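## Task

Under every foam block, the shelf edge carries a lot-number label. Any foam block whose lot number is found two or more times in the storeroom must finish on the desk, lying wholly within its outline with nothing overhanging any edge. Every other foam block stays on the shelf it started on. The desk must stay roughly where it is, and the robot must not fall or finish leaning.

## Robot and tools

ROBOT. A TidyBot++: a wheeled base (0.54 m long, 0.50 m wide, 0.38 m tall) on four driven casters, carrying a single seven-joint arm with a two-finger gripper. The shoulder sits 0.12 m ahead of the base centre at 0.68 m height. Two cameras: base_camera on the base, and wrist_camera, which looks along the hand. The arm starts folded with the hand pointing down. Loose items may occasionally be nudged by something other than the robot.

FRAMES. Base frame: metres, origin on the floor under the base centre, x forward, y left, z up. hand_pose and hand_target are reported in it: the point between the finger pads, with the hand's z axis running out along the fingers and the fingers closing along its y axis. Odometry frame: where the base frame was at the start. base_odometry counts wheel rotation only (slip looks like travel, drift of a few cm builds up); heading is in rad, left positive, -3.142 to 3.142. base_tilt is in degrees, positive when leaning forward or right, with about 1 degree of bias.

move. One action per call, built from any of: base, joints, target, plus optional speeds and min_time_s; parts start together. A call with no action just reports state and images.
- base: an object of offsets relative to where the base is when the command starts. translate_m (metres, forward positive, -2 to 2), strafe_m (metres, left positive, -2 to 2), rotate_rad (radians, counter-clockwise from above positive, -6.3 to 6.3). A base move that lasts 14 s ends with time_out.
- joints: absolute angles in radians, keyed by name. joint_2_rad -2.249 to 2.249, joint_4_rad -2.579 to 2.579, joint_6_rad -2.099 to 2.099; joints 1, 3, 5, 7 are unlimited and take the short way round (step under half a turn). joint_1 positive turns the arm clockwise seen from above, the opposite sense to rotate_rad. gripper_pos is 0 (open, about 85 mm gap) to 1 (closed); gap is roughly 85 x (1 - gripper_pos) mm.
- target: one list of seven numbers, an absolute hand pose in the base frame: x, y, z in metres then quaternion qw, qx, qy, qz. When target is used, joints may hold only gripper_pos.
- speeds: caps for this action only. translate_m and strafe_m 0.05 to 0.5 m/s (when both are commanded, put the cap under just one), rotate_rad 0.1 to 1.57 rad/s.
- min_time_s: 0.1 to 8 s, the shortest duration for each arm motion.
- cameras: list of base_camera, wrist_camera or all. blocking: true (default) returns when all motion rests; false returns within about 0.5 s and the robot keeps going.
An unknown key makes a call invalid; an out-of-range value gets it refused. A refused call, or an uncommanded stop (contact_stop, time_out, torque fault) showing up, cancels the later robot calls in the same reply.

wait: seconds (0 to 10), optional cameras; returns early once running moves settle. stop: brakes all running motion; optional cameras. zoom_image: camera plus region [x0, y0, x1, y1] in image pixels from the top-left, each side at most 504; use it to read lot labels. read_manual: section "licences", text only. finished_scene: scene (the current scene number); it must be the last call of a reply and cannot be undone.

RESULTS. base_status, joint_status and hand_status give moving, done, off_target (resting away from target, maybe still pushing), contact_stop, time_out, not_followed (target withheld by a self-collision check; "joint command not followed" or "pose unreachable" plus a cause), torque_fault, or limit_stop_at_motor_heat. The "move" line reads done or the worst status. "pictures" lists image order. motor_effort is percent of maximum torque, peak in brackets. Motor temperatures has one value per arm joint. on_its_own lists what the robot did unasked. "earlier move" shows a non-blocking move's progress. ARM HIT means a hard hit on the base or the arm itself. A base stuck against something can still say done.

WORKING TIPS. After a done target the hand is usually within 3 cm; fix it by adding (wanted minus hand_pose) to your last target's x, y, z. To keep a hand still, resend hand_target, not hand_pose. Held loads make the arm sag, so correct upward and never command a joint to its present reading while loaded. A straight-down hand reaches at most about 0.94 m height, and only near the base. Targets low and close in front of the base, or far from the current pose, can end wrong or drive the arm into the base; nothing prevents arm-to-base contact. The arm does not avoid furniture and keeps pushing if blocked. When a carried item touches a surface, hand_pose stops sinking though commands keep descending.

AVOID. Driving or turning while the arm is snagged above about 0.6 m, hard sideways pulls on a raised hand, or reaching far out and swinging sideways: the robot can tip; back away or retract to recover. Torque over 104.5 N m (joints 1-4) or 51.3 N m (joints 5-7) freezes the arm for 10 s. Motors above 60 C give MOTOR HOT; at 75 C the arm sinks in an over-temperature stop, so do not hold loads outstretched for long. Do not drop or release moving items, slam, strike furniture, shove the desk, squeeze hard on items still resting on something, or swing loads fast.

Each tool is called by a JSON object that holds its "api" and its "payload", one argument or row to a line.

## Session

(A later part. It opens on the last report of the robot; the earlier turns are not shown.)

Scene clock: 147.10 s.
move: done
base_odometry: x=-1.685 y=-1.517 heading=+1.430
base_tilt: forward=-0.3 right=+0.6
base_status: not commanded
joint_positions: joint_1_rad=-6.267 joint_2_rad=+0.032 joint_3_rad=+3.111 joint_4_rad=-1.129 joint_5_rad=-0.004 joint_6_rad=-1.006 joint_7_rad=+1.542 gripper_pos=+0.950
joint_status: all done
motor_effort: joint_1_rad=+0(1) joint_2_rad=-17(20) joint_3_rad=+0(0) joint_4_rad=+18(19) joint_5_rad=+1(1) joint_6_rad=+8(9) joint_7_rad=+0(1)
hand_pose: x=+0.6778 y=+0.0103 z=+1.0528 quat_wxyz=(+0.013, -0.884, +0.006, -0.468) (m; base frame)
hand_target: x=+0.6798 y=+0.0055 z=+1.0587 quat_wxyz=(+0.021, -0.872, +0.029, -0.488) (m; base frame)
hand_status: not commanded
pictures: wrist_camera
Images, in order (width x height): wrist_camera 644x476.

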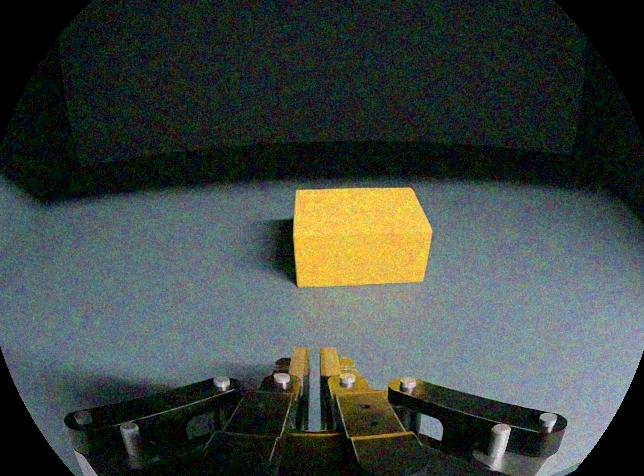

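{"api": "move", "payload": {
  "base": {"translate_m": 0.155},
  "speeds": {"translate_m": 0.1},
  "cameras": ["wrist_camera"]
}}

Scene clock: 149.60 s.
move: done
base_odometry: x=-1.663 y=-1.363 heading=+1.430
base_tilt: forward=-0.3 right=+0.6
base_status: done
joint_positions: joint_1_rad=-6.267 joint_2_rad=+0.020 joint_3_rad=+3.111 joint_4_rad=-1.131 joint_5_rad=-0.004 joint_6_rad=-1.002 joint_7_rad=+1.542 gripper_pos=+0.950
joint_status: not commanded
motor_effort: joint_1_rad=+0(1) joint_2_rad=-18(21) joint_3_rad=+0(1) joint_4_rad=+17(18) joint_5_rad=+1(1) joint_6_rad=+8(8) joint_7_rad=+0(1)
hand_pose: x=+0.6741 y=+0.0104 z=+1.0597 quat_wxyz=(+0.013, -0.880, +0.006, -0.475) (m; base frame)
hand_target: x=+0.6798 y=+0.0055 z=+1.0587 quat_wxyz=(+0.021, -0.872, +0.029, -0.488) (m; base frame)
hand_status: not commanded
pictures: wrist_camera
Images, in order (width x height): wrist_camera 644x476.

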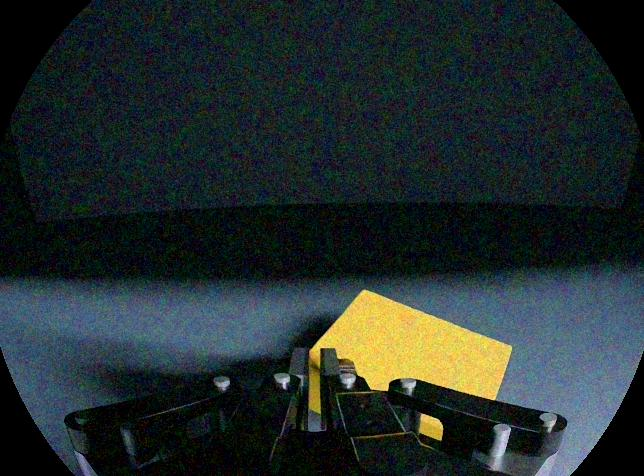

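{"api": "move", "payload": {
  "base": {"translate_m": 0.06},
  "speeds": {"translate_m": 0.1},
  "cameras": ["wrist_camera"]
}}

Scene clock: 150.90 s.
move: done
base_odometry: x=-1.655 y=-1.304 heading=+1.431
base_tilt: forward=-0.3 right=+0.6
base_status: done
joint_positions: joint_1_rad=-6.267 joint_2_rad=+0.014 joint_3_rad=+3.111 joint_4_rad=-1.131 joint_5_rad=-0.004 joint_6_rad=-1.000 joint_7_rad=+1.542 gripper_pos=+0.950
joint_status: not commanded
motor_effort: joint_1_rad=+0(1) joint_2_rad=-17(21) joint_3_rad=+0(1) joint_4_rad=+17(19) joint_5_rad=+1(1) joint_6_rad=+8(8) joint_7_rad=+0(1)
hand_pose: x=+0.6719 y=+0.0105 z=+1.0633 quat_wxyz=(+0.013, -0.878, +0.006, -0.478) (m; base frame)
hand_target: x=+0.6798 y=+0.0055 z=+1.0587 quat_wxyz=(+0.021, -0.872, +0.029, -0.488) (m; base frame)
hand_status: not commanded
pictures: wrist_camera
Images, in order (width x height): wrist_camera 644x476.

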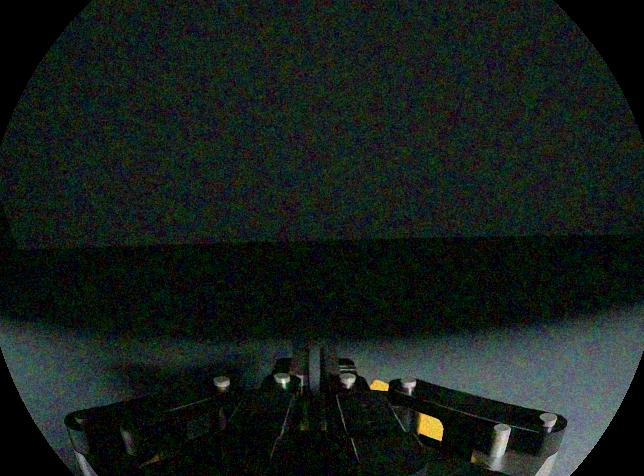

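{"api": "move", "payload": {
  "base": {"translate_m": -0.25},
  "speeds": {"translate_m": 0.3},
  "cameras": ["wrist_camera"]
}}

Scene clock: 152.90 s.
move: done
base_odometry: x=-1.690 y=-1.551 heading=+1.431
base_tilt: forward=-0.3 right=+0.6
base_status: done
joint_positions: joint_1_rad=-6.266 joint_2_rad=+0.003 joint_3_rad=+3.111 joint_4_rad=-1.132 joint_5_rad=-0.004 joint_6_rad=-0.999 joint_7_rad=+1.542 gripper_pos=+0.950
joint_status: not commanded
motor_effort: joint_1_rad=+0(3) joint_2_rad=-17(21) joint_3_rad=+0(2) joint_4_rad=+17(19) joint_5_rad=+1(1) joint_6_rad=+8(9) joint_7_rad=+0(1)
hand_pose: x=+0.6681 y=+0.0099 z=+1.0689 quat_wxyz=(+0.012, -0.876, +0.007, -0.482) (m; base frame)
hand_target: x=+0.6798 y=+0.0055 z=+1.0587 quat_wxyz=(+0.021, -0.872, +0.029, -0.488) (m; base frame)
hand_status: not commanded
pictures: wrist_camera
Images, in order (width x height): wrist_camera 644x476.

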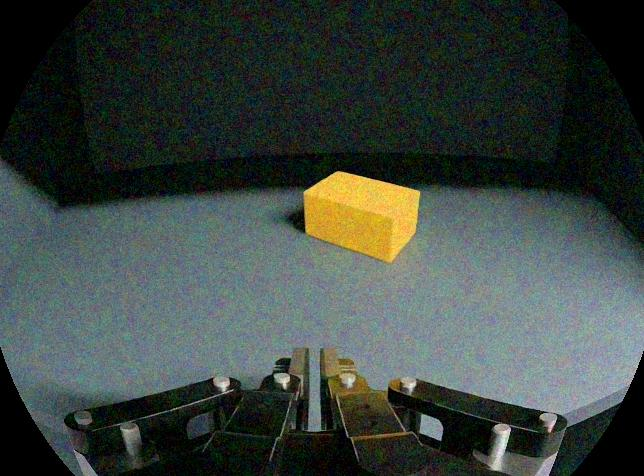

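{"api": "move", "payload": {
  "base": {"strafe_m": -0.008, "translate_m": 0.10},
  "speeds": {"translate_m": 0.1},
  "joints": {"joint_2_rad": 0.012, "joint_4_rad": -1.215, "joint_6_rad": -0.93},
  "cameras": ["wrist_camera"]
}}

{"api": "move", "payload": {
  "base": {"translate_m": 0.10},
  "speeds": {"translate_m": 0.1},
  "cameras": ["wrist_camera"]
}}

Scene clock: 155.40 s.
move: done
base_odometry: x=-1.668 y=-1.453 heading=+1.431
base_tilt: forward=-0.3 right=+0.6
base_status: done
joint_positions: joint_1_rad=-6.266 joint_2_rad=+0.003 joint_3_rad=+3.111 joint_4_rad=-1.179 joint_5_rad=-0.004 joint_6_rad=-0.990 joint_7_rad=+1.542 gripper_pos=+0.950
joint_status: all done
motor_effort: joint_1_rad=+0(1) joint_2_rad=-17(21) joint_3_rad=+0(1) joint_4_rad=+18(20) joint_5_rad=+1(1) joint_6_rad=+8(9) joint_7_rad=+0(1)
hand_pose: x=+0.6673 y=+0.0099 z=+1.0459 quat_wxyz=(+0.012, -0.885, +0.007, -0.466) (m; base frame)
hand_target: x=+0.6790 y=+0.0055 z=+1.0363 quat_wxyz=(+0.020, -0.881, +0.029, -0.472) (m; base frame)
hand_status: not commanded
pictures: wrist_camera
Images, in order (width x height): wrist_camera 644x476.

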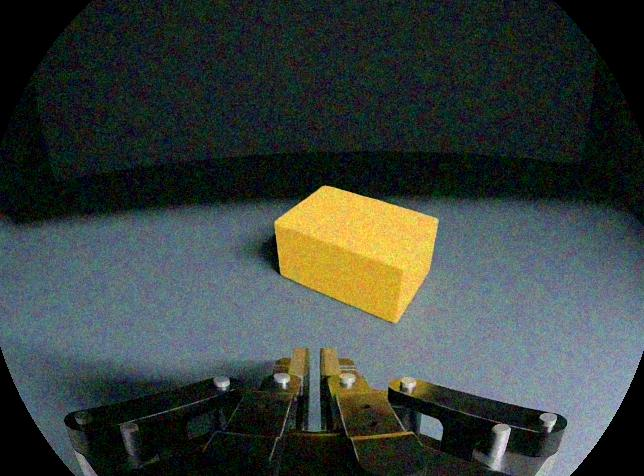

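Scene clock: 157.00 s.
move: done
base_odometry: x=-1.654 y=-1.354 heading=+1.430
base_tilt: forward=-0.3 right=+0.6
base_status: done
joint_positions: joint_1_rad=-6.266 joint_2_rad=+0.003 joint_3_rad=+3.111 joint_4_rad=-1.179 joint_5_rad=-0.004 joint_6_rad=-0.990 joint_7_rad=+1.542 gripper_pos=+0.950
joint_status: not commanded
motor_effort: joint_1_rad=+0(1) joint_2_rad=-16(20) joint_3_rad=+0(1) joint_4_rad=+18(19) joint_5_rad=+1(1) joint_6_rad=+8(8) joint_7_rad=+0(1)
hand_pose: x=+0.6674 y=+0.0099 z=+1.0461 quat_wxyz=(+0.012, -0.884, +0.007, -0.466) (m; base frame)
hand_target: x=+0.6790 y=+0.0055 z=+1.0363 quat_wxyz=(+0.020, -0.881, +0.029, -0.472) (m; base frame)
hand_status: not commanded
pictures: wrist_camera
Images, in order (width x height): wrist_camera 644x476.

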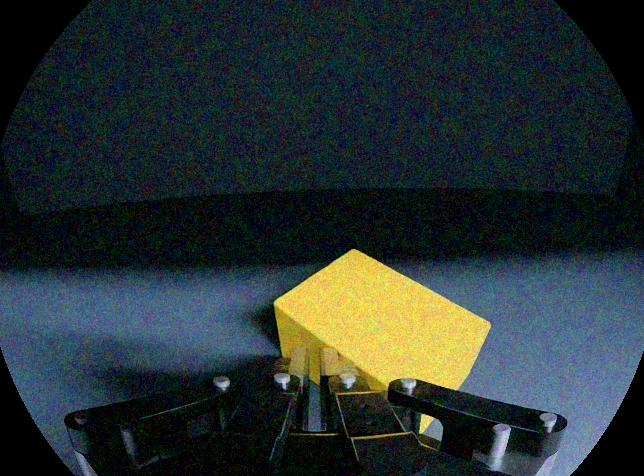

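{"api": "move", "payload": {
  "base": {"translate_m": 0.06},
  "speeds": {"translate_m": 0.1},
  "cameras": ["wrist_camera"]
}}

Scene clock: 158.37 s.
move: done
base_odometry: x=-1.645 y=-1.295 heading=+1.430
base_tilt: forward=-0.3 right=+0.6
base_status: done
joint_positions: joint_1_rad=-6.266 joint_2_rad=+0.003 joint_3_rad=+3.111 joint_4_rad=-1.179 joint_5_rad=-0.004 joint_6_rad=-0.989 joint_7_rad=+1.542 gripper_pos=+0.950
joint_status: not commanded
motor_effort: joint_1_rad=+0(1) joint_2_rad=-17(21) joint_3_rad=+0(1) joint_4_rad=+18(19) joint_5_rad=+0(1) joint_6_rad=+8(8) joint_7_rad=+0(1)
hand_pose: x=+0.6677 y=+0.0099 z=+1.0459 quat_wxyz=(+0.012, -0.885, +0.007, -0.466) (m; base frame)
hand_target: x=+0.6790 y=+0.0055 z=+1.0363 quat_wxyz=(+0.020, -0.881, +0.029, -0.472) (m; base frame)
hand_status: not commanded
pictures: wrist_camera
Images, in order (width x height): wrist_camera 644x476.

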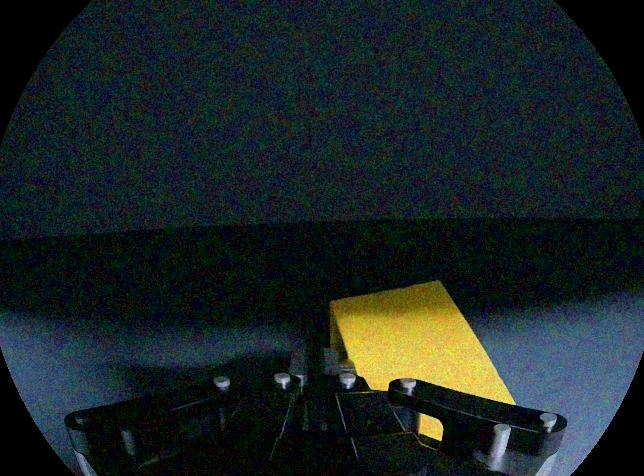

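{"api": "move", "payload": {
  "base": {"translate_m": -0.2},
  "speeds": {"translate_m": 0.3},
  "cameras": ["wrist_camera"]
}}

Scene clock: 160.17 s.
move: done
base_odometry: x=-1.673 y=-1.493 heading=+1.430
base_tilt: forward=-0.3 right=+0.6
base_status: done
joint_positions: joint_1_rad=-6.266 joint_2_rad=+0.000 joint_3_rad=+3.111 joint_4_rad=-1.179 joint_5_rad=-0.004 joint_6_rad=-0.988 joint_7_rad=+1.542 gripper_pos=+0.950
joint_status: not commanded
motor_effort: joint_1_rad=+0(2) joint_2_rad=-17(22) joint_3_rad=+0(2) joint_4_rad=+17(19) joint_5_rad=+1(1) joint_6_rad=+8(8) joint_7_rad=+0(1)
hand_pose: x=+0.6666 y=+0.0096 z=+1.0481 quat_wxyz=(+0.012, -0.883, +0.007, -0.468) (m; base frame)
hand_target: x=+0.6790 y=+0.0055 z=+1.0363 quat_wxyz=(+0.020, -0.881, +0.029, -0.472) (m; base frame)
hand_status: not commanded
pictures: wrist_camera
Images, in order (width x height): wrist_camera 644x476.

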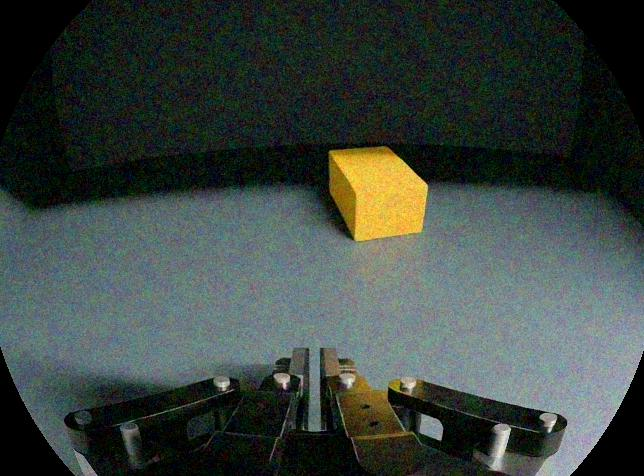

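{"api": "move", "payload": {
  "base": {"strafe_m": -0.14},
  "joints": {"joint_1_rad": -6.435, "joint_2_rad": 0.1, "joint_4_rad": -0.82, "joint_6_rad": -1.2, "gripper_pos": 0.0},
  "cameras": ["wrist_camera"]
}}

Scene clock: 162.47 s.
move: done
base_odometry: x=-1.534 y=-1.513 heading=+1.429
base_tilt: forward=-0.3 right=+0.6
base_status: done
joint_positions: joint_1_rad=-6.418 joint_2_rad=+0.065 joint_3_rad=+3.112 joint_4_rad=-0.846 joint_5_rad=-0.004 joint_6_rad=-1.143 joint_7_rad=+1.542 gripper_pos=+0.000
joint_status: all done
motor_effort: joint_1_rad=+0(3) joint_2_rad=-17(19) joint_3_rad=+0(3) joint_4_rad=+16(19) joint_5_rad=+1(2) joint_6_rad=+8(9) joint_7_rad=+0(1)
hand_pose: x=+0.6621 y=+0.0917 z=+1.1500 quat_wxyz=(+0.053, -0.854, -0.058, -0.515) (m; base frame)
hand_target: x=+0.6670 y=+0.1014 z=+1.1285 quat_wxyz=(+0.065, -0.871, -0.047, -0.485) (m; base frame)
hand_status: not commanded
pictures: wrist_camera
Images, in order (width x height): wrist_camera 644x476.

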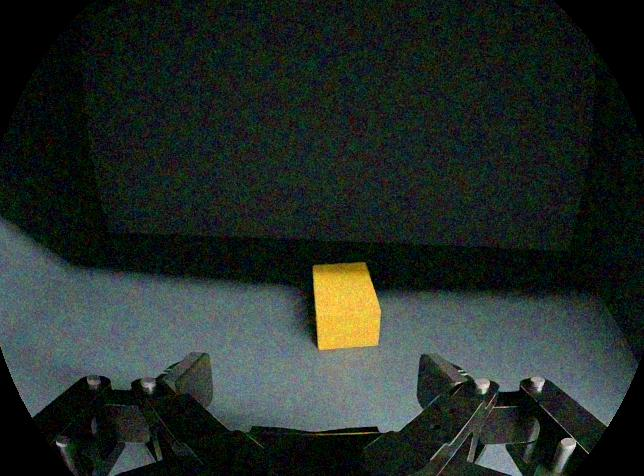

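{"api": "move", "payload": {
  "base": {"strafe_m": 0.01, "translate_m": 0.18},
  "speeds": {"translate_m": 0.2},
  "cameras": ["wrist_camera"]
}}

Scene clock: 165.30 s.
move: done
base_odometry: x=-1.519 y=-1.333 heading=+1.429
base_tilt: forward=-0.3 right=+0.6
base_status: done
joint_positions: joint_1_rad=-6.418 joint_2_rad=+0.080 joint_3_rad=+3.112 joint_4_rad=-0.844 joint_5_rad=-0.004 joint_6_rad=-1.146 joint_7_rad=+1.542 gripper_pos=+0.000
joint_status: not commanded
motor_effort: joint_1_rad=+0(1) joint_2_rad=-17(21) joint_3_rad=+0(0) joint_4_rad=+16(17) joint_5_rad=+1(1) joint_6_rad=+9(9) joint_7_rad=+0(1)
hand_pose: x=+0.6685 y=+0.0929 z=+1.1420 quat_wxyz=(+0.052, -0.858, -0.058, -0.508) (m; base frame)
hand_target: x=+0.6670 y=+0.1014 z=+1.1285 quat_wxyz=(+0.065, -0.871, -0.047, -0.485) (m; base frame)
hand_status: not commanded
pictures: wrist_camera
Images, in order (width x height): wrist_camera 644x476.

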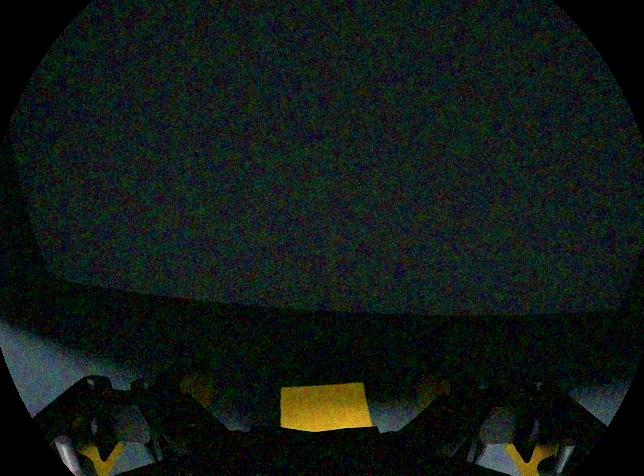

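{"api": "move", "payload": {
  "joints": {"joint_2_rad": 0.04, "joint_4_rad": -1.05, "joint_6_rad": -1.02}
}}

{"api": "move", "payload": {
  "joints": {"joint_2_rad": 0.008, "joint_4_rad": -1.22, "joint_6_rad": -0.92},
  "cameras": ["wrist_camera"]
}}

Scene clock: 167.07 s.
move: done
base_odometry: x=-1.519 y=-1.333 heading=+1.429
base_tilt: forward=-0.3 right=+0.6
base_status: not commanded
joint_positions: joint_1_rad=-6.418 joint_2_rad=+0.059 joint_3_rad=+3.112 joint_4_rad=-1.013 joint_5_rad=-0.004 joint_6_rad=-1.083 joint_7_rad=+1.542 gripper_pos=+0.000
joint_status: all done
motor_effort: joint_1_rad=+0(1) joint_2_rad=-19(20) joint_3_rad=+0(0) joint_4_rad=+17(19) joint_5_rad=+1(1) joint_6_rad=+8(9) joint_7_rad=+0(1)
hand_pose: x=+0.6714 y=+0.0938 z=+1.0802 quat_wxyz=(+0.049, -0.879, -0.060, -0.471) (m; base frame)
hand_target: x=+0.6718 y=+0.1031 z=+1.0878 quat_wxyz=(+0.065, -0.869, -0.047, -0.489) (m; base frame)
hand_status: not commanded
pictures: none

Scene clock: 168.20 s.
move: done
base_odometry: x=-1.519 y=-1.333 heading=+1.429
base_tilt: forward=-0.3 right=+0.6
base_status: not commanded
joint_positions: joint_1_rad=-6.418 joint_2_rad=+0.028 joint_3_rad=+3.112 joint_4_rad=-1.181 joint_5_rad=-0.004 joint_6_rad=-0.986 joint_7_rad=+1.542 gripper_pos=+0.000
joint_status: all done
motor_effort: joint_1_rad=+0(1) joint_2_rad=-18(19) joint_3_rad=+0(0) joint_4_rad=+18(19) joint_5_rad=+1(1) joint_6_rad=+8(9) joint_7_rad=-1(1)
hand_pose: x=+0.6693 y=+0.0938 z=+1.0314 quat_wxyz=(+0.047, -0.888, -0.060, -0.453) (m; base frame)
hand_target: x=+0.6694 y=+0.1030 z=+1.0384 quat_wxyz=(+0.062, -0.878, -0.048, -0.473) (m; base frame)
hand_status: not commanded
pictures: wrist_camera
Images, in order (width x height): wrist_camera 644x476.

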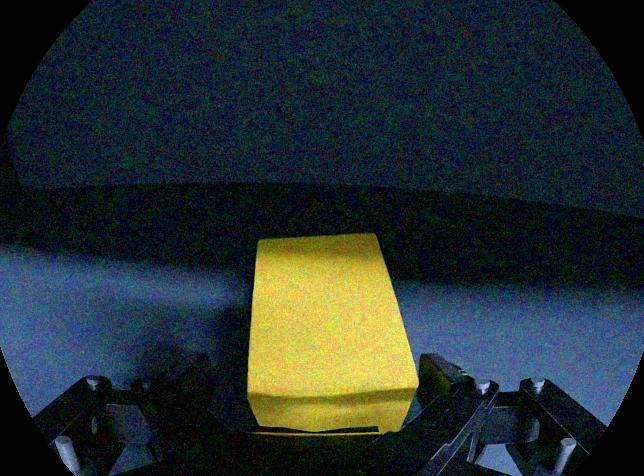

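{"api": "move", "payload": {
  "joints": {"joint_4_rad": -1.13},
  "base": {"strafe_m": -0.006}
}}

{"api": "move", "payload": {
  "joints": {"gripper_pos": 0.65},
  "cameras": ["wrist_camera"]
}}

Scene clock: 169.43 s.
move: done
base_odometry: x=-1.513 y=-1.334 heading=+1.429
base_tilt: forward=-0.3 right=+0.6
base_status: done
joint_positions: joint_1_rad=-6.421 joint_2_rad=+0.023 joint_3_rad=+3.112 joint_4_rad=-1.148 joint_5_rad=-0.004 joint_6_rad=-0.981 joint_7_rad=+1.542 gripper_pos=+0.000
joint_status: all done
motor_effort: joint_1_rad=-1(2) joint_2_rad=-18(19) joint_3_rad=+0(2) joint_4_rad=+18(19) joint_5_rad=+1(1) joint_6_rad=+8(8) joint_7_rad=+0(1)
hand_pose: x=+0.6697 y=+0.0955 z=+1.0539 quat_wxyz=(+0.049, -0.878, -0.061, -0.472) (m; base frame)
hand_target: x=+0.6729 y=+0.1036 z=+1.0887 quat_wxyz=(+0.067, -0.856, -0.047, -0.511) (m; base frame)
hand_status: not commanded
pictures: none

Scene clock: 170.33 s.
move: done
base_odometry: x=-1.513 y=-1.334 heading=+1.429
base_tilt: forward=-0.3 right=+0.6
base_status: not commanded
joint_positions: joint_1_rad=-6.422 joint_2_rad=+0.010 joint_3_rad=+3.113 joint_4_rad=-1.139 joint_5_rad=-0.004 joint_6_rad=-0.969 joint_7_rad=+1.542 gripper_pos=+0.650
joint_status: all done
motor_effort: joint_1_rad=+0(3) joint_2_rad=-17(19) joint_3_rad=+0(3) joint_4_rad=+18(18) joint_5_rad=+1(1) joint_6_rad=+8(8) joint_7_rad=+0(1)
hand_pose: x=+0.6672 y=+0.0955 z=+1.0696 quat_wxyz=(+0.051, -0.870, -0.060, -0.487) (m; base frame)
hand_target: x=+0.6729 y=+0.1036 z=+1.0887 quat_wxyz=(+0.067, -0.856, -0.047, -0.511) (m; base frame)
hand_status: not commanded
pictures: wrist_camera
Images, in order (width x height): wrist_camera 644x476.

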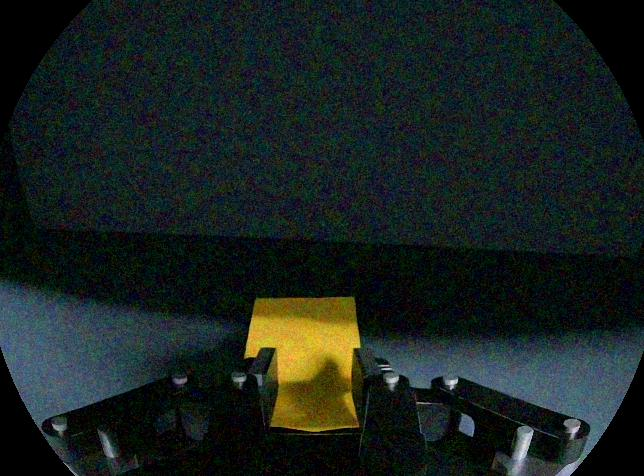

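{"api": "move", "payload": {
  "joints": {"gripper_pos": 0.0}
}}

{"api": "move", "payload": {
  "joints": {"joint_2_rad": 0.012, "joint_4_rad": -1.21, "joint_6_rad": -0.92},
  "cameras": ["wrist_camera"]
}}

Scene clock: 171.57 s.
move: done
base_odometry: x=-1.513 y=-1.334 heading=+1.429
base_tilt: forward=-0.3 right=+0.6
base_status: not commanded
joint_positions: joint_1_rad=-6.422 joint_2_rad=+0.010 joint_3_rad=+3.113 joint_4_rad=-1.139 joint_5_rad=-0.004 joint_6_rad=-0.969 joint_7_rad=+1.542 gripper_pos=+0.000
joint_status: all done
motor_effort: joint_1_rad=-1(1) joint_2_rad=-17(18) joint_3_rad=+0(0) joint_4_rad=+17(19) joint_5_rad=+1(1) joint_6_rad=+8(9) joint_7_rad=+0(1)
hand_pose: x=+0.6672 y=+0.0955 z=+1.0696 quat_wxyz=(+0.051, -0.870, -0.060, -0.487) (m; base frame)
hand_target: x=+0.6729 y=+0.1036 z=+1.0887 quat_wxyz=(+0.067, -0.856, -0.047, -0.511) (m; base frame)
hand_status: not commanded
pictures: none

Scene clock: 172.40 s.
move: done
base_odometry: x=-1.513 y=-1.334 heading=+1.429
base_tilt: forward=-0.3 right=+0.6
base_status: not commanded
joint_positions: joint_1_rad=-6.422 joint_2_rad=+0.010 joint_3_rad=+3.113 joint_4_rad=-1.179 joint_5_rad=-0.004 joint_6_rad=-0.969 joint_7_rad=+1.542 gripper_pos=+0.000
joint_status: all done
motor_effort: joint_1_rad=+0(1) joint_2_rad=-17(18) joint_3_rad=+0(0) joint_4_rad=+18(19) joint_5_rad=+1(1) joint_6_rad=+8(10) joint_7_rad=+0(1)
hand_pose: x=+0.6654 y=+0.0953 z=+1.0477 quat_wxyz=(+0.049, -0.879, -0.061, -0.470) (m; base frame)
hand_target: x=+0.6714 y=+0.1033 z=+1.0417 quat_wxyz=(+0.062, -0.876, -0.048, -0.475) (m; base frame)
hand_status: not commanded
pictures: wrist_camera
Images, in order (width x height): wrist_camera 644x476.

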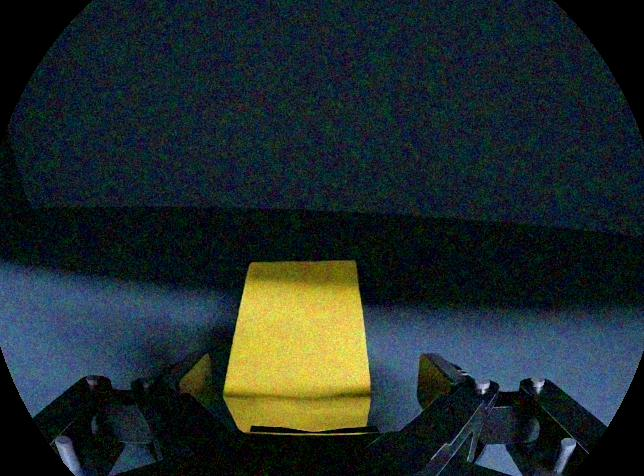

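{"api": "move", "payload": {
  "joints": {"joint_4_rad": -1.235},
  "base": {"strafe_m": 0.007}
}}

{"api": "move", "payload": {
  "joints": {"gripper_pos": 0.65},
  "cameras": ["wrist_camera"]
}}

Scene clock: 173.27 s.
move: done
base_odometry: x=-1.520 y=-1.333 heading=+1.429
base_tilt: forward=-0.3 right=+0.6
base_status: done
joint_positions: joint_1_rad=-6.425 joint_2_rad=+0.010 joint_3_rad=+3.113 joint_4_rad=-1.199 joint_5_rad=-0.004 joint_6_rad=-0.969 joint_7_rad=+1.542 gripper_pos=+0.000
joint_status: all done
motor_effort: joint_1_rad=-1(3) joint_2_rad=-17(19) joint_3_rad=+0(3) joint_4_rad=+18(19) joint_5_rad=+1(1) joint_6_rad=+8(8) joint_7_rad=+0(1)
hand_pose: x=+0.6640 y=+0.0964 z=+1.0364 quat_wxyz=(+0.049, -0.884, -0.062, -0.461) (m; base frame)
hand_target: x=+0.6698 y=+0.1030 z=+1.0278 quat_wxyz=(+0.061, -0.882, -0.048, -0.464) (m; base frame)
hand_status: not commanded
pictures: none

Scene clock: 174.17 s.
move: off_target
base_odometry: x=-1.520 y=-1.333 heading=+1.429
base_tilt: forward=-0.3 right=+0.6
base_status: not commanded
joint_positions: joint_1_rad=-6.425 joint_2_rad=+0.008 joint_3_rad=+3.113 joint_4_rad=-1.200 joint_5_rad=-0.004 joint_6_rad=-0.967 joint_7_rad=+1.542 gripper_pos=+0.431
joint_status: gripper_pos off_target (ended at +0.431, target +0.650)
motor_effort: joint_1_rad=+0(1) joint_2_rad=-17(18) joint_3_rad=+0(1) joint_4_rad=+17(18) joint_5_rad=+1(1) joint_6_rad=+7(8) joint_7_rad=+0(1)
hand_pose: x=+0.6637 y=+0.0963 z=+1.0374 quat_wxyz=(+0.049, -0.883, -0.062, -0.462) (m; base frame)
hand_target: x=+0.6698 y=+0.1030 z=+1.0278 quat_wxyz=(+0.061, -0.882, -0.048, -0.464) (m; base frame)
hand_status: not commanded
pictures: wrist_camera
Images, in order (width x height): wrist_camera 644x476.

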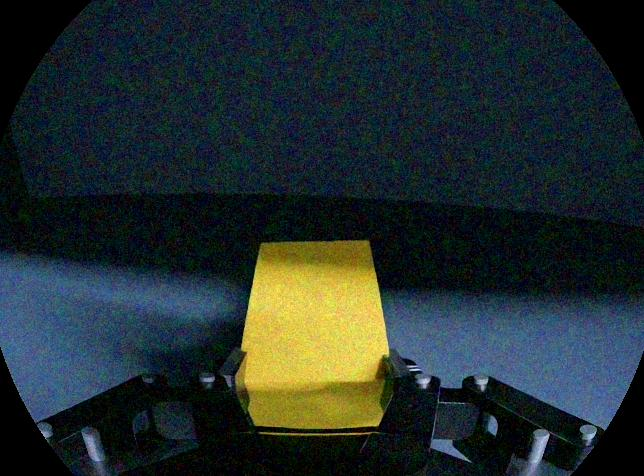

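{"api": "move", "payload": {
  "joints": {"joint_2_rad": 0.04, "joint_4_rad": -0.9, "joint_6_rad": -1.18},
  "min_time_s": 1.2,
  "cameras": ["wrist_camera"]
}}

Scene clock: 175.83 s.
move: done
base_odometry: x=-1.520 y=-1.333 heading=+1.429
base_tilt: forward=-0.3 right=+0.6
base_status: not commanded
joint_positions: joint_1_rad=-6.425 joint_2_rad=+0.009 joint_3_rad=+3.113 joint_4_rad=-0.926 joint_5_rad=-0.004 joint_6_rad=-1.123 joint_7_rad=+1.542 gripper_pos=+0.431
joint_status: all done
motor_effort: joint_1_rad=-1(1) joint_2_rad=-16(20) joint_3_rad=+0(0) joint_4_rad=+17(20) joint_5_rad=+1(1) joint_6_rad=+9(9) joint_7_rad=+0(1)
hand_pose: x=+0.6421 y=+0.0927 z=+1.1436 quat_wxyz=(+0.054, -0.855, -0.061, -0.513) (m; base frame)
hand_target: x=+0.6458 y=+0.0984 z=+1.1252 quat_wxyz=(+0.064, -0.871, -0.048, -0.485) (m; base frame)
hand_status: not commanded
pictures: wrist_camera
Images, in order (width x height): wrist_camera 644x476.

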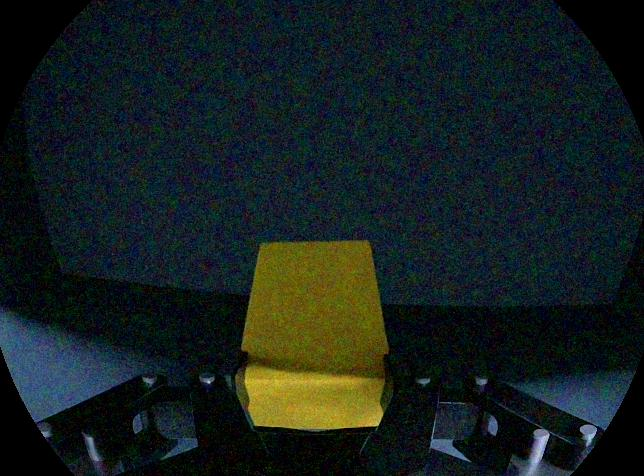

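{"api": "move", "payload": {
  "base": {"translate_m": -0.23},
  "speeds": {"translate_m": 0.2}
}}

{"api": "move", "payload": {
  "joints": {"joint_1_rad": -6.26, "joint_2_rad": -0.6, "joint_4_rad": -1.3, "joint_6_rad": -1.1}
}}

{"api": "move", "payload": {
  "joints": {"joint_2_rad": -1.25, "joint_4_rad": -2.45, "joint_6_rad": -0.5},
  "cameras": ["all"]
}}

Scene clock: 178.47 s.
move: done
base_odometry: x=-1.552 y=-1.561 heading=+1.429
base_tilt: forward=-0.3 right=+0.6
base_status: done
joint_positions: joint_1_rad=-6.426 joint_2_rad=+0.021 joint_3_rad=+3.113 joint_4_rad=-0.925 joint_5_rad=-0.004 joint_6_rad=-1.127 joint_7_rad=+1.542 gripper_pos=+0.431
joint_status: not commanded
motor_effort: joint_1_rad=+0(2) joint_2_rad=-16(22) joint_3_rad=+0(1) joint_4_rad=+16(19) joint_5_rad=+1(1) joint_6_rad=+8(9) joint_7_rad=+0(1)
hand_pose: x=+0.6471 y=+0.0938 z=+1.1365 quat_wxyz=(+0.053, -0.858, -0.061, -0.506) (m; base frame)
hand_target: x=+0.6458 y=+0.0984 z=+1.1252 quat_wxyz=(+0.064, -0.871, -0.048, -0.485) (m; base frame)
hand_status: not commanded
pictures: none

Scene clock: 180.37 s.
move: done
base_odometry: x=-1.552 y=-1.561 heading=+1.429
base_tilt: forward=-0.4 right=+0.6
base_status: not commanded
joint_positions: joint_1_rad=-6.280 joint_2_rad=-0.588 joint_3_rad=+3.113 joint_4_rad=-1.262 joint_5_rad=-0.004 joint_6_rad=-1.127 joint_7_rad=+1.542 gripper_pos=+0.431
joint_status: all done
motor_effort: joint_1_rad=+0(2) joint_2_rad=+3(19) joint_3_rad=+1(1) joint_4_rad=+14(18) joint_5_rad=+1(1) joint_6_rad=+9(11) joint_7_rad=+0(1)
hand_pose: x=+0.3844 y=+0.0166 z=+1.2060 quat_wxyz=(+0.011, -0.784, -0.002, -0.621) (m; base frame)
hand_target: x=+0.3869 y=+0.0112 z=+1.1984 quat_wxyz=(+0.018, -0.783, +0.022, -0.621) (m; base frame)
hand_status: not commanded
pictures: none

Scene clock: 183.07 s.
move: done
base_odometry: x=-1.552 y=-1.561 heading=+1.429
base_tilt: forward=-0.4 right=+0.6
base_status: not commanded
joint_positions: joint_1_rad=-6.280 joint_2_rad=-1.220 joint_3_rad=+3.113 joint_4_rad=-2.410 joint_5_rad=-0.004 joint_6_rad=-0.569 joint_7_rad=+1.542 gripper_pos=+0.431
joint_status: all done
motor_effort: joint_1_rad=-1(1) joint_2_rad=+11(13) joint_3_rad=+1(2) joint_4_rad=+19(20) joint_5_rad=+1(1) joint_6_rad=+9(11) joint_7_rad=+0(1)
hand_pose: x=+0.3213 y=+0.0090 z=+0.8846 quat_wxyz=(+0.003, -0.770, +0.001, -0.638) (m; base frame)
hand_target: x=+0.3214 y=+0.0048 z=+0.8878 quat_wxyz=(+0.011, -0.751, +0.024, -0.660) (m; base frame)
hand_status: not commanded
pictures: base_camera, wrist_camera
Images, in order (width x height): base_camera 644x364, wrist_camera 644x476.

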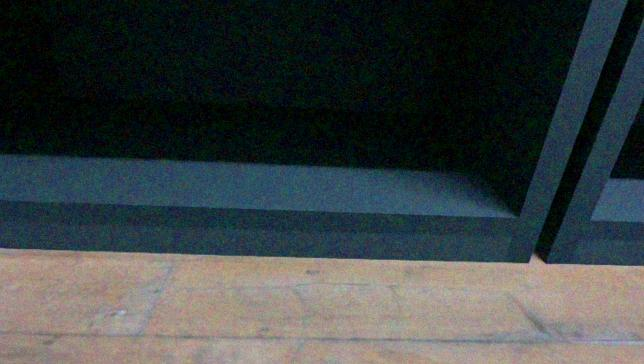

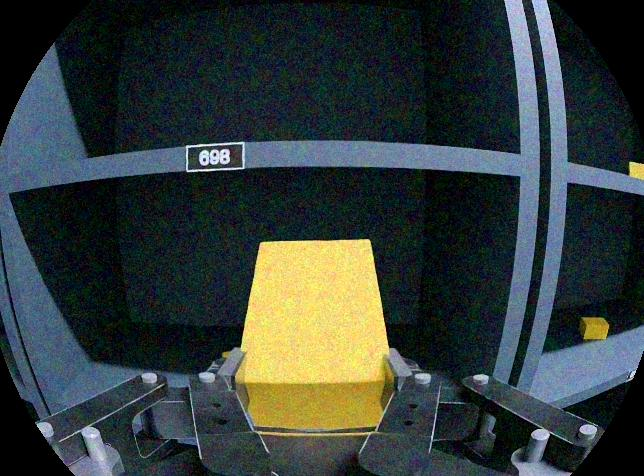

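{"api": "move", "payload": {
  "base": {"strafe_m": -0.95},
  "joints": {"joint_6_rad": -0.95},
  "min_time_s": 1.5,
  "cameras": ["all"]
}}

Scene clock: 186.90 s.
move: done
base_odometry: x=-0.612 y=-1.695 heading=+1.428
base_tilt: forward=-0.4 right=+0.6
base_status: done
joint_positions: joint_1_rad=-6.274 joint_2_rad=-1.221 joint_3_rad=+3.113 joint_4_rad=-2.411 joint_5_rad=-0.004 joint_6_rad=-0.894 joint_7_rad=+1.542 gripper_pos=+0.431
joint_status: all done
motor_effort: joint_1_rad=+0(2) joint_2_rad=+12(13) joint_3_rad=+1(2) joint_4_rad=+18(20) joint_5_rad=+1(1) joint_6_rad=+8(10) joint_7_rad=+0(1)
hand_pose: x=+0.2866 y=+0.0055 z=+0.7896 quat_wxyz=(-0.002, -0.863, +0.006, -0.504) (m; base frame)
hand_target: x=+0.2732 y=+0.0024 z=+0.7576 quat_wxyz=(+0.004, -0.879, +0.031, -0.476) (m; base frame)
hand_status: not commanded
pictures: base_camera, wrist_camera
Images, in order (width x height): base_camera 644x364, wrist_camera 644x476.

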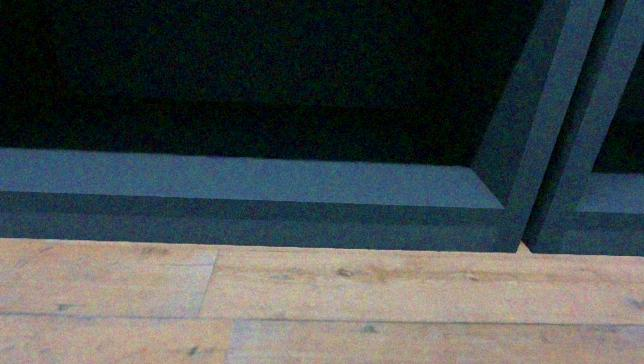

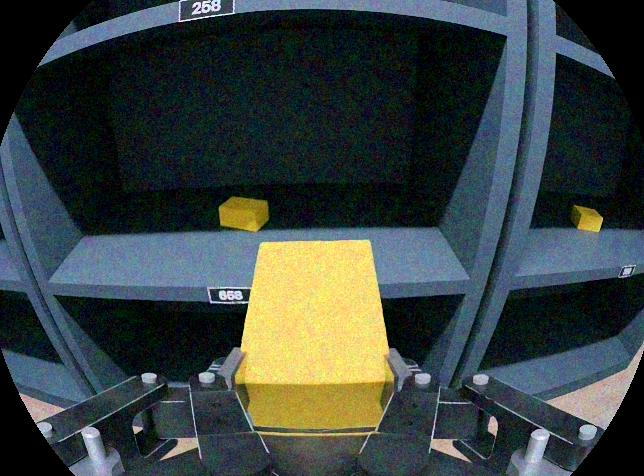

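{"api": "zoom_image", "payload": {
  "camera": "wrist_camera",
  "region": [190, 270, 270, 320]
}}

{"api": "zoom_image", "payload": {
  "camera": "wrist_camera",
  "region": [590, 250, 644, 290]
}}

{"api": "zoom_image", "payload": {
  "camera": "wrist_camera",
  "region": [160, 0, 250, 40]
}}

Scaled by 6.300.

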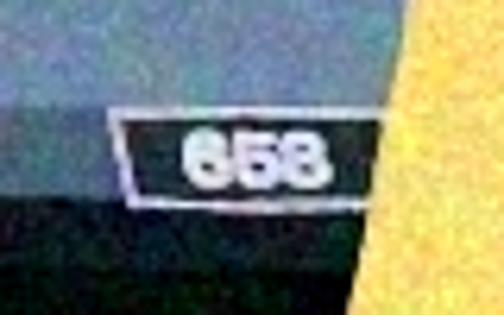

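Scaled by 9.333.

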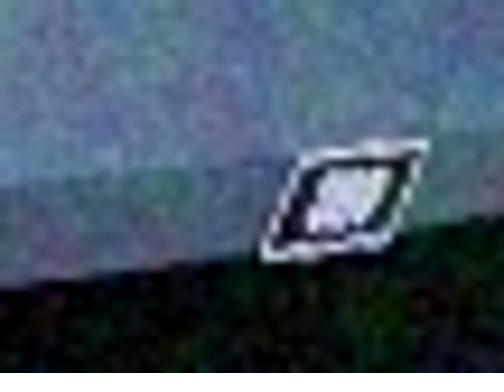

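Scaled by 5.600.

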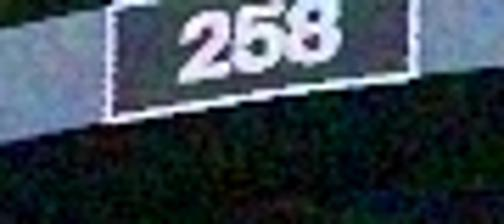

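{"api": "move", "payload": {
  "base": {"strafe_m": -0.5},
  "joints": {"joint_1_rad": -7.75, "joint_6_rad": -0.45},
  "cameras": ["wrist_camera"]
}}

Scene clock: 190.20 s.
move: done
base_odometry: x=-0.117 y=-1.766 heading=+1.427
base_tilt: forward=-0.3 right=+0.6
base_status: done
joint_positions: joint_1_rad=-7.732 joint_2_rad=-1.225 joint_3_rad=+3.113 joint_4_rad=-2.411 joint_5_rad=-0.004 joint_6_rad=-0.520 joint_7_rad=+1.542 gripper_pos=+0.431
joint_status: all done
motor_effort: joint_1_rad=+0(3) joint_2_rad=+12(13) joint_3_rad=+1(2) joint_4_rad=+19(20) joint_5_rad=+1(1) joint_6_rad=+9(10) joint_7_rad=-1(1)
hand_pose: x=+0.1338 y=+0.2035 z=+0.9001 quat_wxyz=(+0.439, -0.563, -0.500, -0.489) (m; base frame)
hand_target: x=+0.1303 y=+0.2038 z=+0.9033 quat_wxyz=(+0.468, -0.555, -0.481, -0.491) (m; base frame)
hand_status: not commanded
pictures: wrist_camera
Images, in order (width x height): wrist_camera 644x476.

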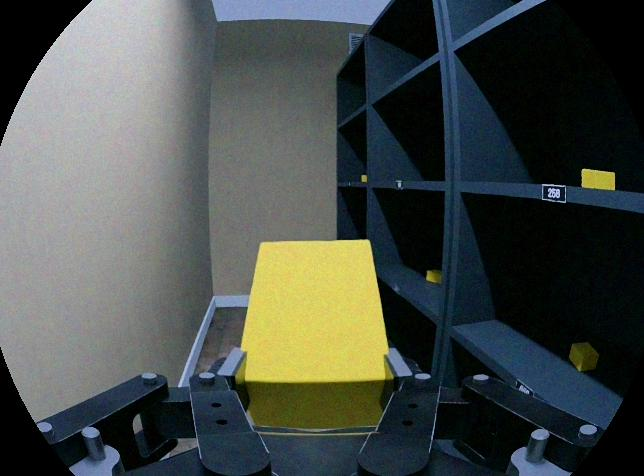

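{"api": "zoom_image", "payload": {
  "camera": "wrist_camera",
  "region": [325, 160, 415, 210]
}}

Scaled by 5.600.

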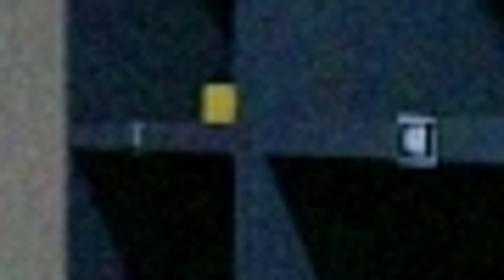

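{"api": "move", "payload": {
  "base": {"strafe_m": 1.95},
  "joints": {"joint_1_rad": -6.75},
  "cameras": ["wrist_camera"]
}}

{"api": "move", "payload": {
  "joints": {"joint_6_rad": -0.95},
  "cameras": ["wrist_camera"]
}}

Scene clock: 196.40 s.
move: done
base_odometry: x=-2.047 y=-1.488 heading=+1.428
base_tilt: forward=-0.4 right=+0.6
base_status: done
joint_positions: joint_1_rad=-6.764 joint_2_rad=-1.231 joint_3_rad=+3.113 joint_4_rad=-2.411 joint_5_rad=-0.004 joint_6_rad=-0.516 joint_7_rad=+1.542 gripper_pos=+0.431
joint_status: all done
motor_effort: joint_1_rad=+0(2) joint_2_rad=+12(14) joint_3_rad=+1(2) joint_4_rad=+19(20) joint_5_rad=+1(1) joint_6_rad=+9(10) joint_7_rad=+0(1)
hand_pose: x=+0.2939 y=+0.1026 z=+0.9022 quat_wxyz=(+0.162, -0.728, -0.180, -0.641) (m; base frame)
hand_target: x=+0.2966 y=+0.1006 z=+0.9033 quat_wxyz=(+0.175, -0.718, -0.156, -0.655) (m; base frame)
hand_status: not commanded
pictures: wrist_camera
Images, in order (width x height): wrist_camera 644x476.

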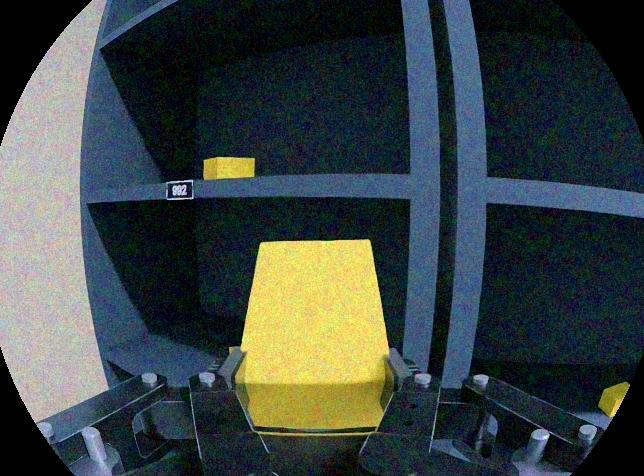

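Scene clock: 197.30 s.
move: done
base_odometry: x=-2.047 y=-1.488 heading=+1.428
base_tilt: forward=-0.4 right=+0.6
base_status: not commanded
joint_positions: joint_1_rad=-6.764 joint_2_rad=-1.231 joint_3_rad=+3.113 joint_4_rad=-2.419 joint_5_rad=-0.004 joint_6_rad=-0.913 joint_7_rad=+1.542 gripper_pos=+0.431
joint_status: all done
motor_effort: joint_1_rad=+0(1) joint_2_rad=+13(13) joint_3_rad=+1(1) joint_4_rad=+18(19) joint_5_rad=+1(1) joint_6_rad=+8(11) joint_7_rad=+0(1)
hand_pose: x=+0.2606 y=+0.0815 z=+0.7817 quat_wxyz=(+0.118, -0.843, -0.205, -0.483) (m; base frame)
hand_target: x=+0.2539 y=+0.0747 z=+0.7576 quat_wxyz=(+0.119, -0.860, -0.183, -0.461) (m; base frame)
hand_status: not commanded
pictures: wrist_camera
Images, in order (width x height): wrist_camera 644x476.

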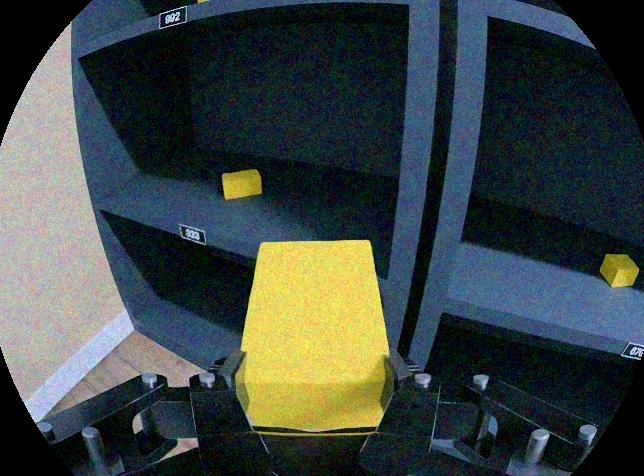

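{"api": "zoom_image", "payload": {
  "camera": "wrist_camera",
  "region": [160, 215, 220, 255]
}}

{"api": "zoom_image", "payload": {
  "camera": "wrist_camera",
  "region": [150, 0, 200, 36]
}}

Scaled by 8.400.

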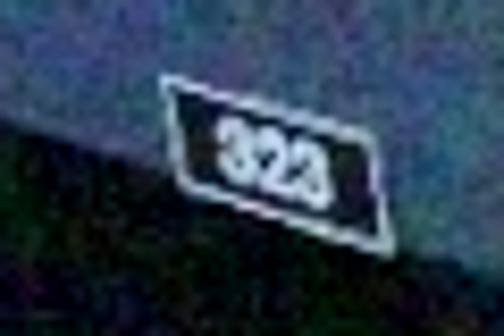

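Scaled by 10.080.

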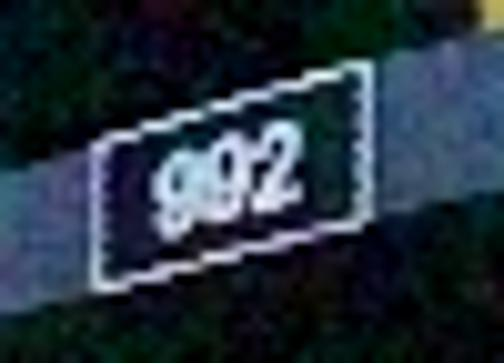

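{"api": "move", "payload": {
  "base": {"strafe_m": -1.9},
  "joints": {"joint_1_rad": -6.26, "joint_6_rad": -0.45},
  "cameras": ["all"]
}}

Scene clock: 203.43 s.
move: off_target
base_odometry: x=-0.167 y=-1.759 heading=+1.427
base_tilt: forward=-0.3 right=+0.6
base_status: done
joint_positions: joint_1_rad=-6.178 joint_2_rad=-1.164 joint_3_rad=+3.113 joint_4_rad=-2.419 joint_5_rad=-0.004 joint_6_rad=-0.518 joint_7_rad=+1.542 gripper_pos=+0.431
joint_status: joint_1_rad off_target (ended at -6.178, target -6.260); the others done
motor_effort: joint_1_rad=-15(20) joint_2_rad=-5(13) joint_3_rad=+2(2) joint_4_rad=+19(20) joint_5_rad=+1(2) joint_6_rad=+9(10) joint_7_rad=+0(1)
hand_pose: x=+0.3360 y=-0.0130 z=+0.8830 quat_wxyz=(-0.029, -0.774, +0.040, -0.632) (m; base frame)
hand_target: x=+0.3230 y=+0.0052 z=+0.9033 quat_wxyz=(+0.011, -0.734, +0.023, -0.678) (m; base frame)
hand_status: not commanded
pictures: base_camera, wrist_camera
Images, in order (width x height): base_camera 644x364, wrist_camera 644x476.

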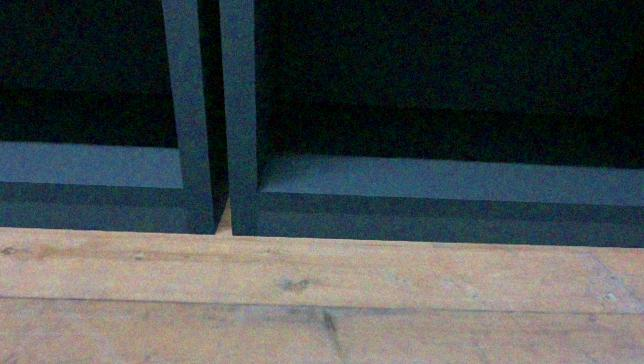

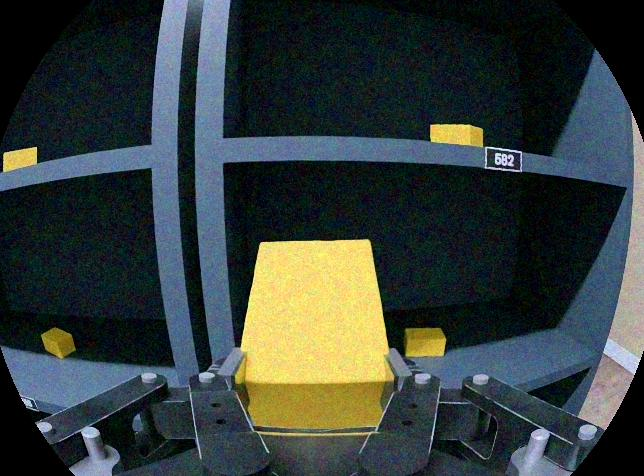

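{"api": "move", "payload": {
  "base": {"translate_m": 0.07},
  "joints": {"joint_1_rad": -6.26, "joint_2_rad": -0.9, "joint_4_rad": -2.42, "joint_6_rad": -0.25}
}}

{"api": "move", "payload": {
  "base": {"strafe_m": -1.3},
  "cameras": ["all"]
}}

Scene clock: 205.23 s.
move: done
base_odometry: x=-0.156 y=-1.690 heading=+1.427
base_tilt: forward=-0.4 right=+0.6
base_status: done
joint_positions: joint_1_rad=-6.268 joint_2_rad=-0.914 joint_3_rad=+3.113 joint_4_rad=-2.419 joint_5_rad=-0.004 joint_6_rad=-0.320 joint_7_rad=+1.542 gripper_pos=+0.431
joint_status: all done
motor_effort: joint_1_rad=-1(14) joint_2_rad=+7(17) joint_3_rad=+1(2) joint_4_rad=+19(20) joint_5_rad=+1(1) joint_6_rad=+10(10) joint_7_rad=+0(1)
hand_pose: x=+0.4005 y=+0.0070 z=+0.8807 quat_wxyz=(+0.002, -0.791, +0.005, -0.612) (m; base frame)
hand_target: x=+0.4084 y=+0.0051 z=+0.8973 quat_wxyz=(+0.014, -0.774, +0.024, -0.633) (m; base frame)
hand_status: not commanded
pictures: none

Scene clock: 209.17 s.
move: done
base_odometry: x=+1.130 y=-1.876 heading=+1.427
base_tilt: forward=-0.3 right=+0.6
base_status: done
joint_positions: joint_1_rad=-6.268 joint_2_rad=-0.914 joint_3_rad=+3.113 joint_4_rad=-2.419 joint_5_rad=-0.004 joint_6_rad=-0.318 joint_7_rad=+1.542 gripper_pos=+0.431
joint_status: not commanded
motor_effort: joint_1_rad=-1(1) joint_2_rad=+6(7) joint_3_rad=+1(3) joint_4_rad=+20(20) joint_5_rad=+1(1) joint_6_rad=+9(10) joint_7_rad=+0(1)
hand_pose: x=+0.4008 y=+0.0070 z=+0.8812 quat_wxyz=(+0.002, -0.791, +0.005, -0.612) (m; base frame)
hand_target: x=+0.4084 y=+0.0051 z=+0.8973 quat_wxyz=(+0.014, -0.774, +0.024, -0.633) (m; base frame)
hand_status: not commanded
pictures: base_camera, wrist_camera
Images, in order (width x height): base_camera 644x364, wrist_camera 644x476.

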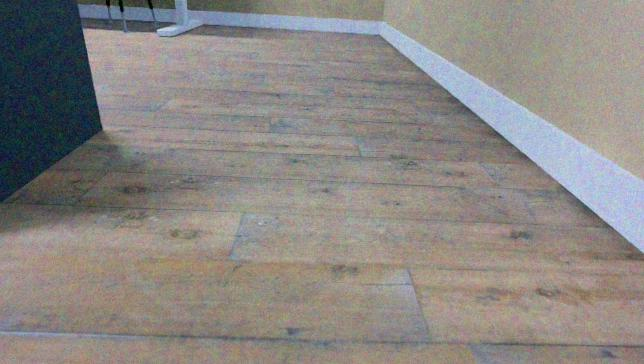

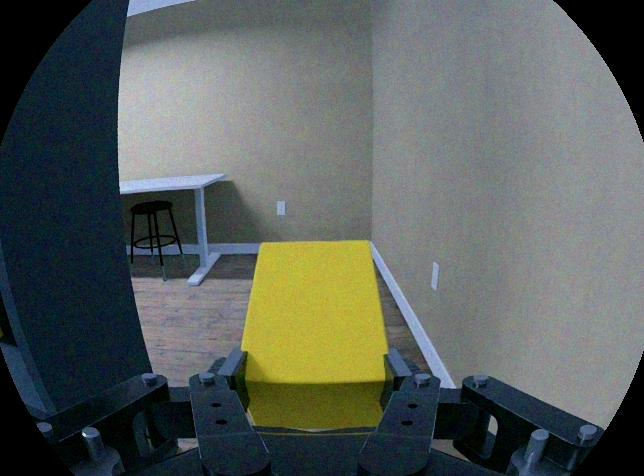

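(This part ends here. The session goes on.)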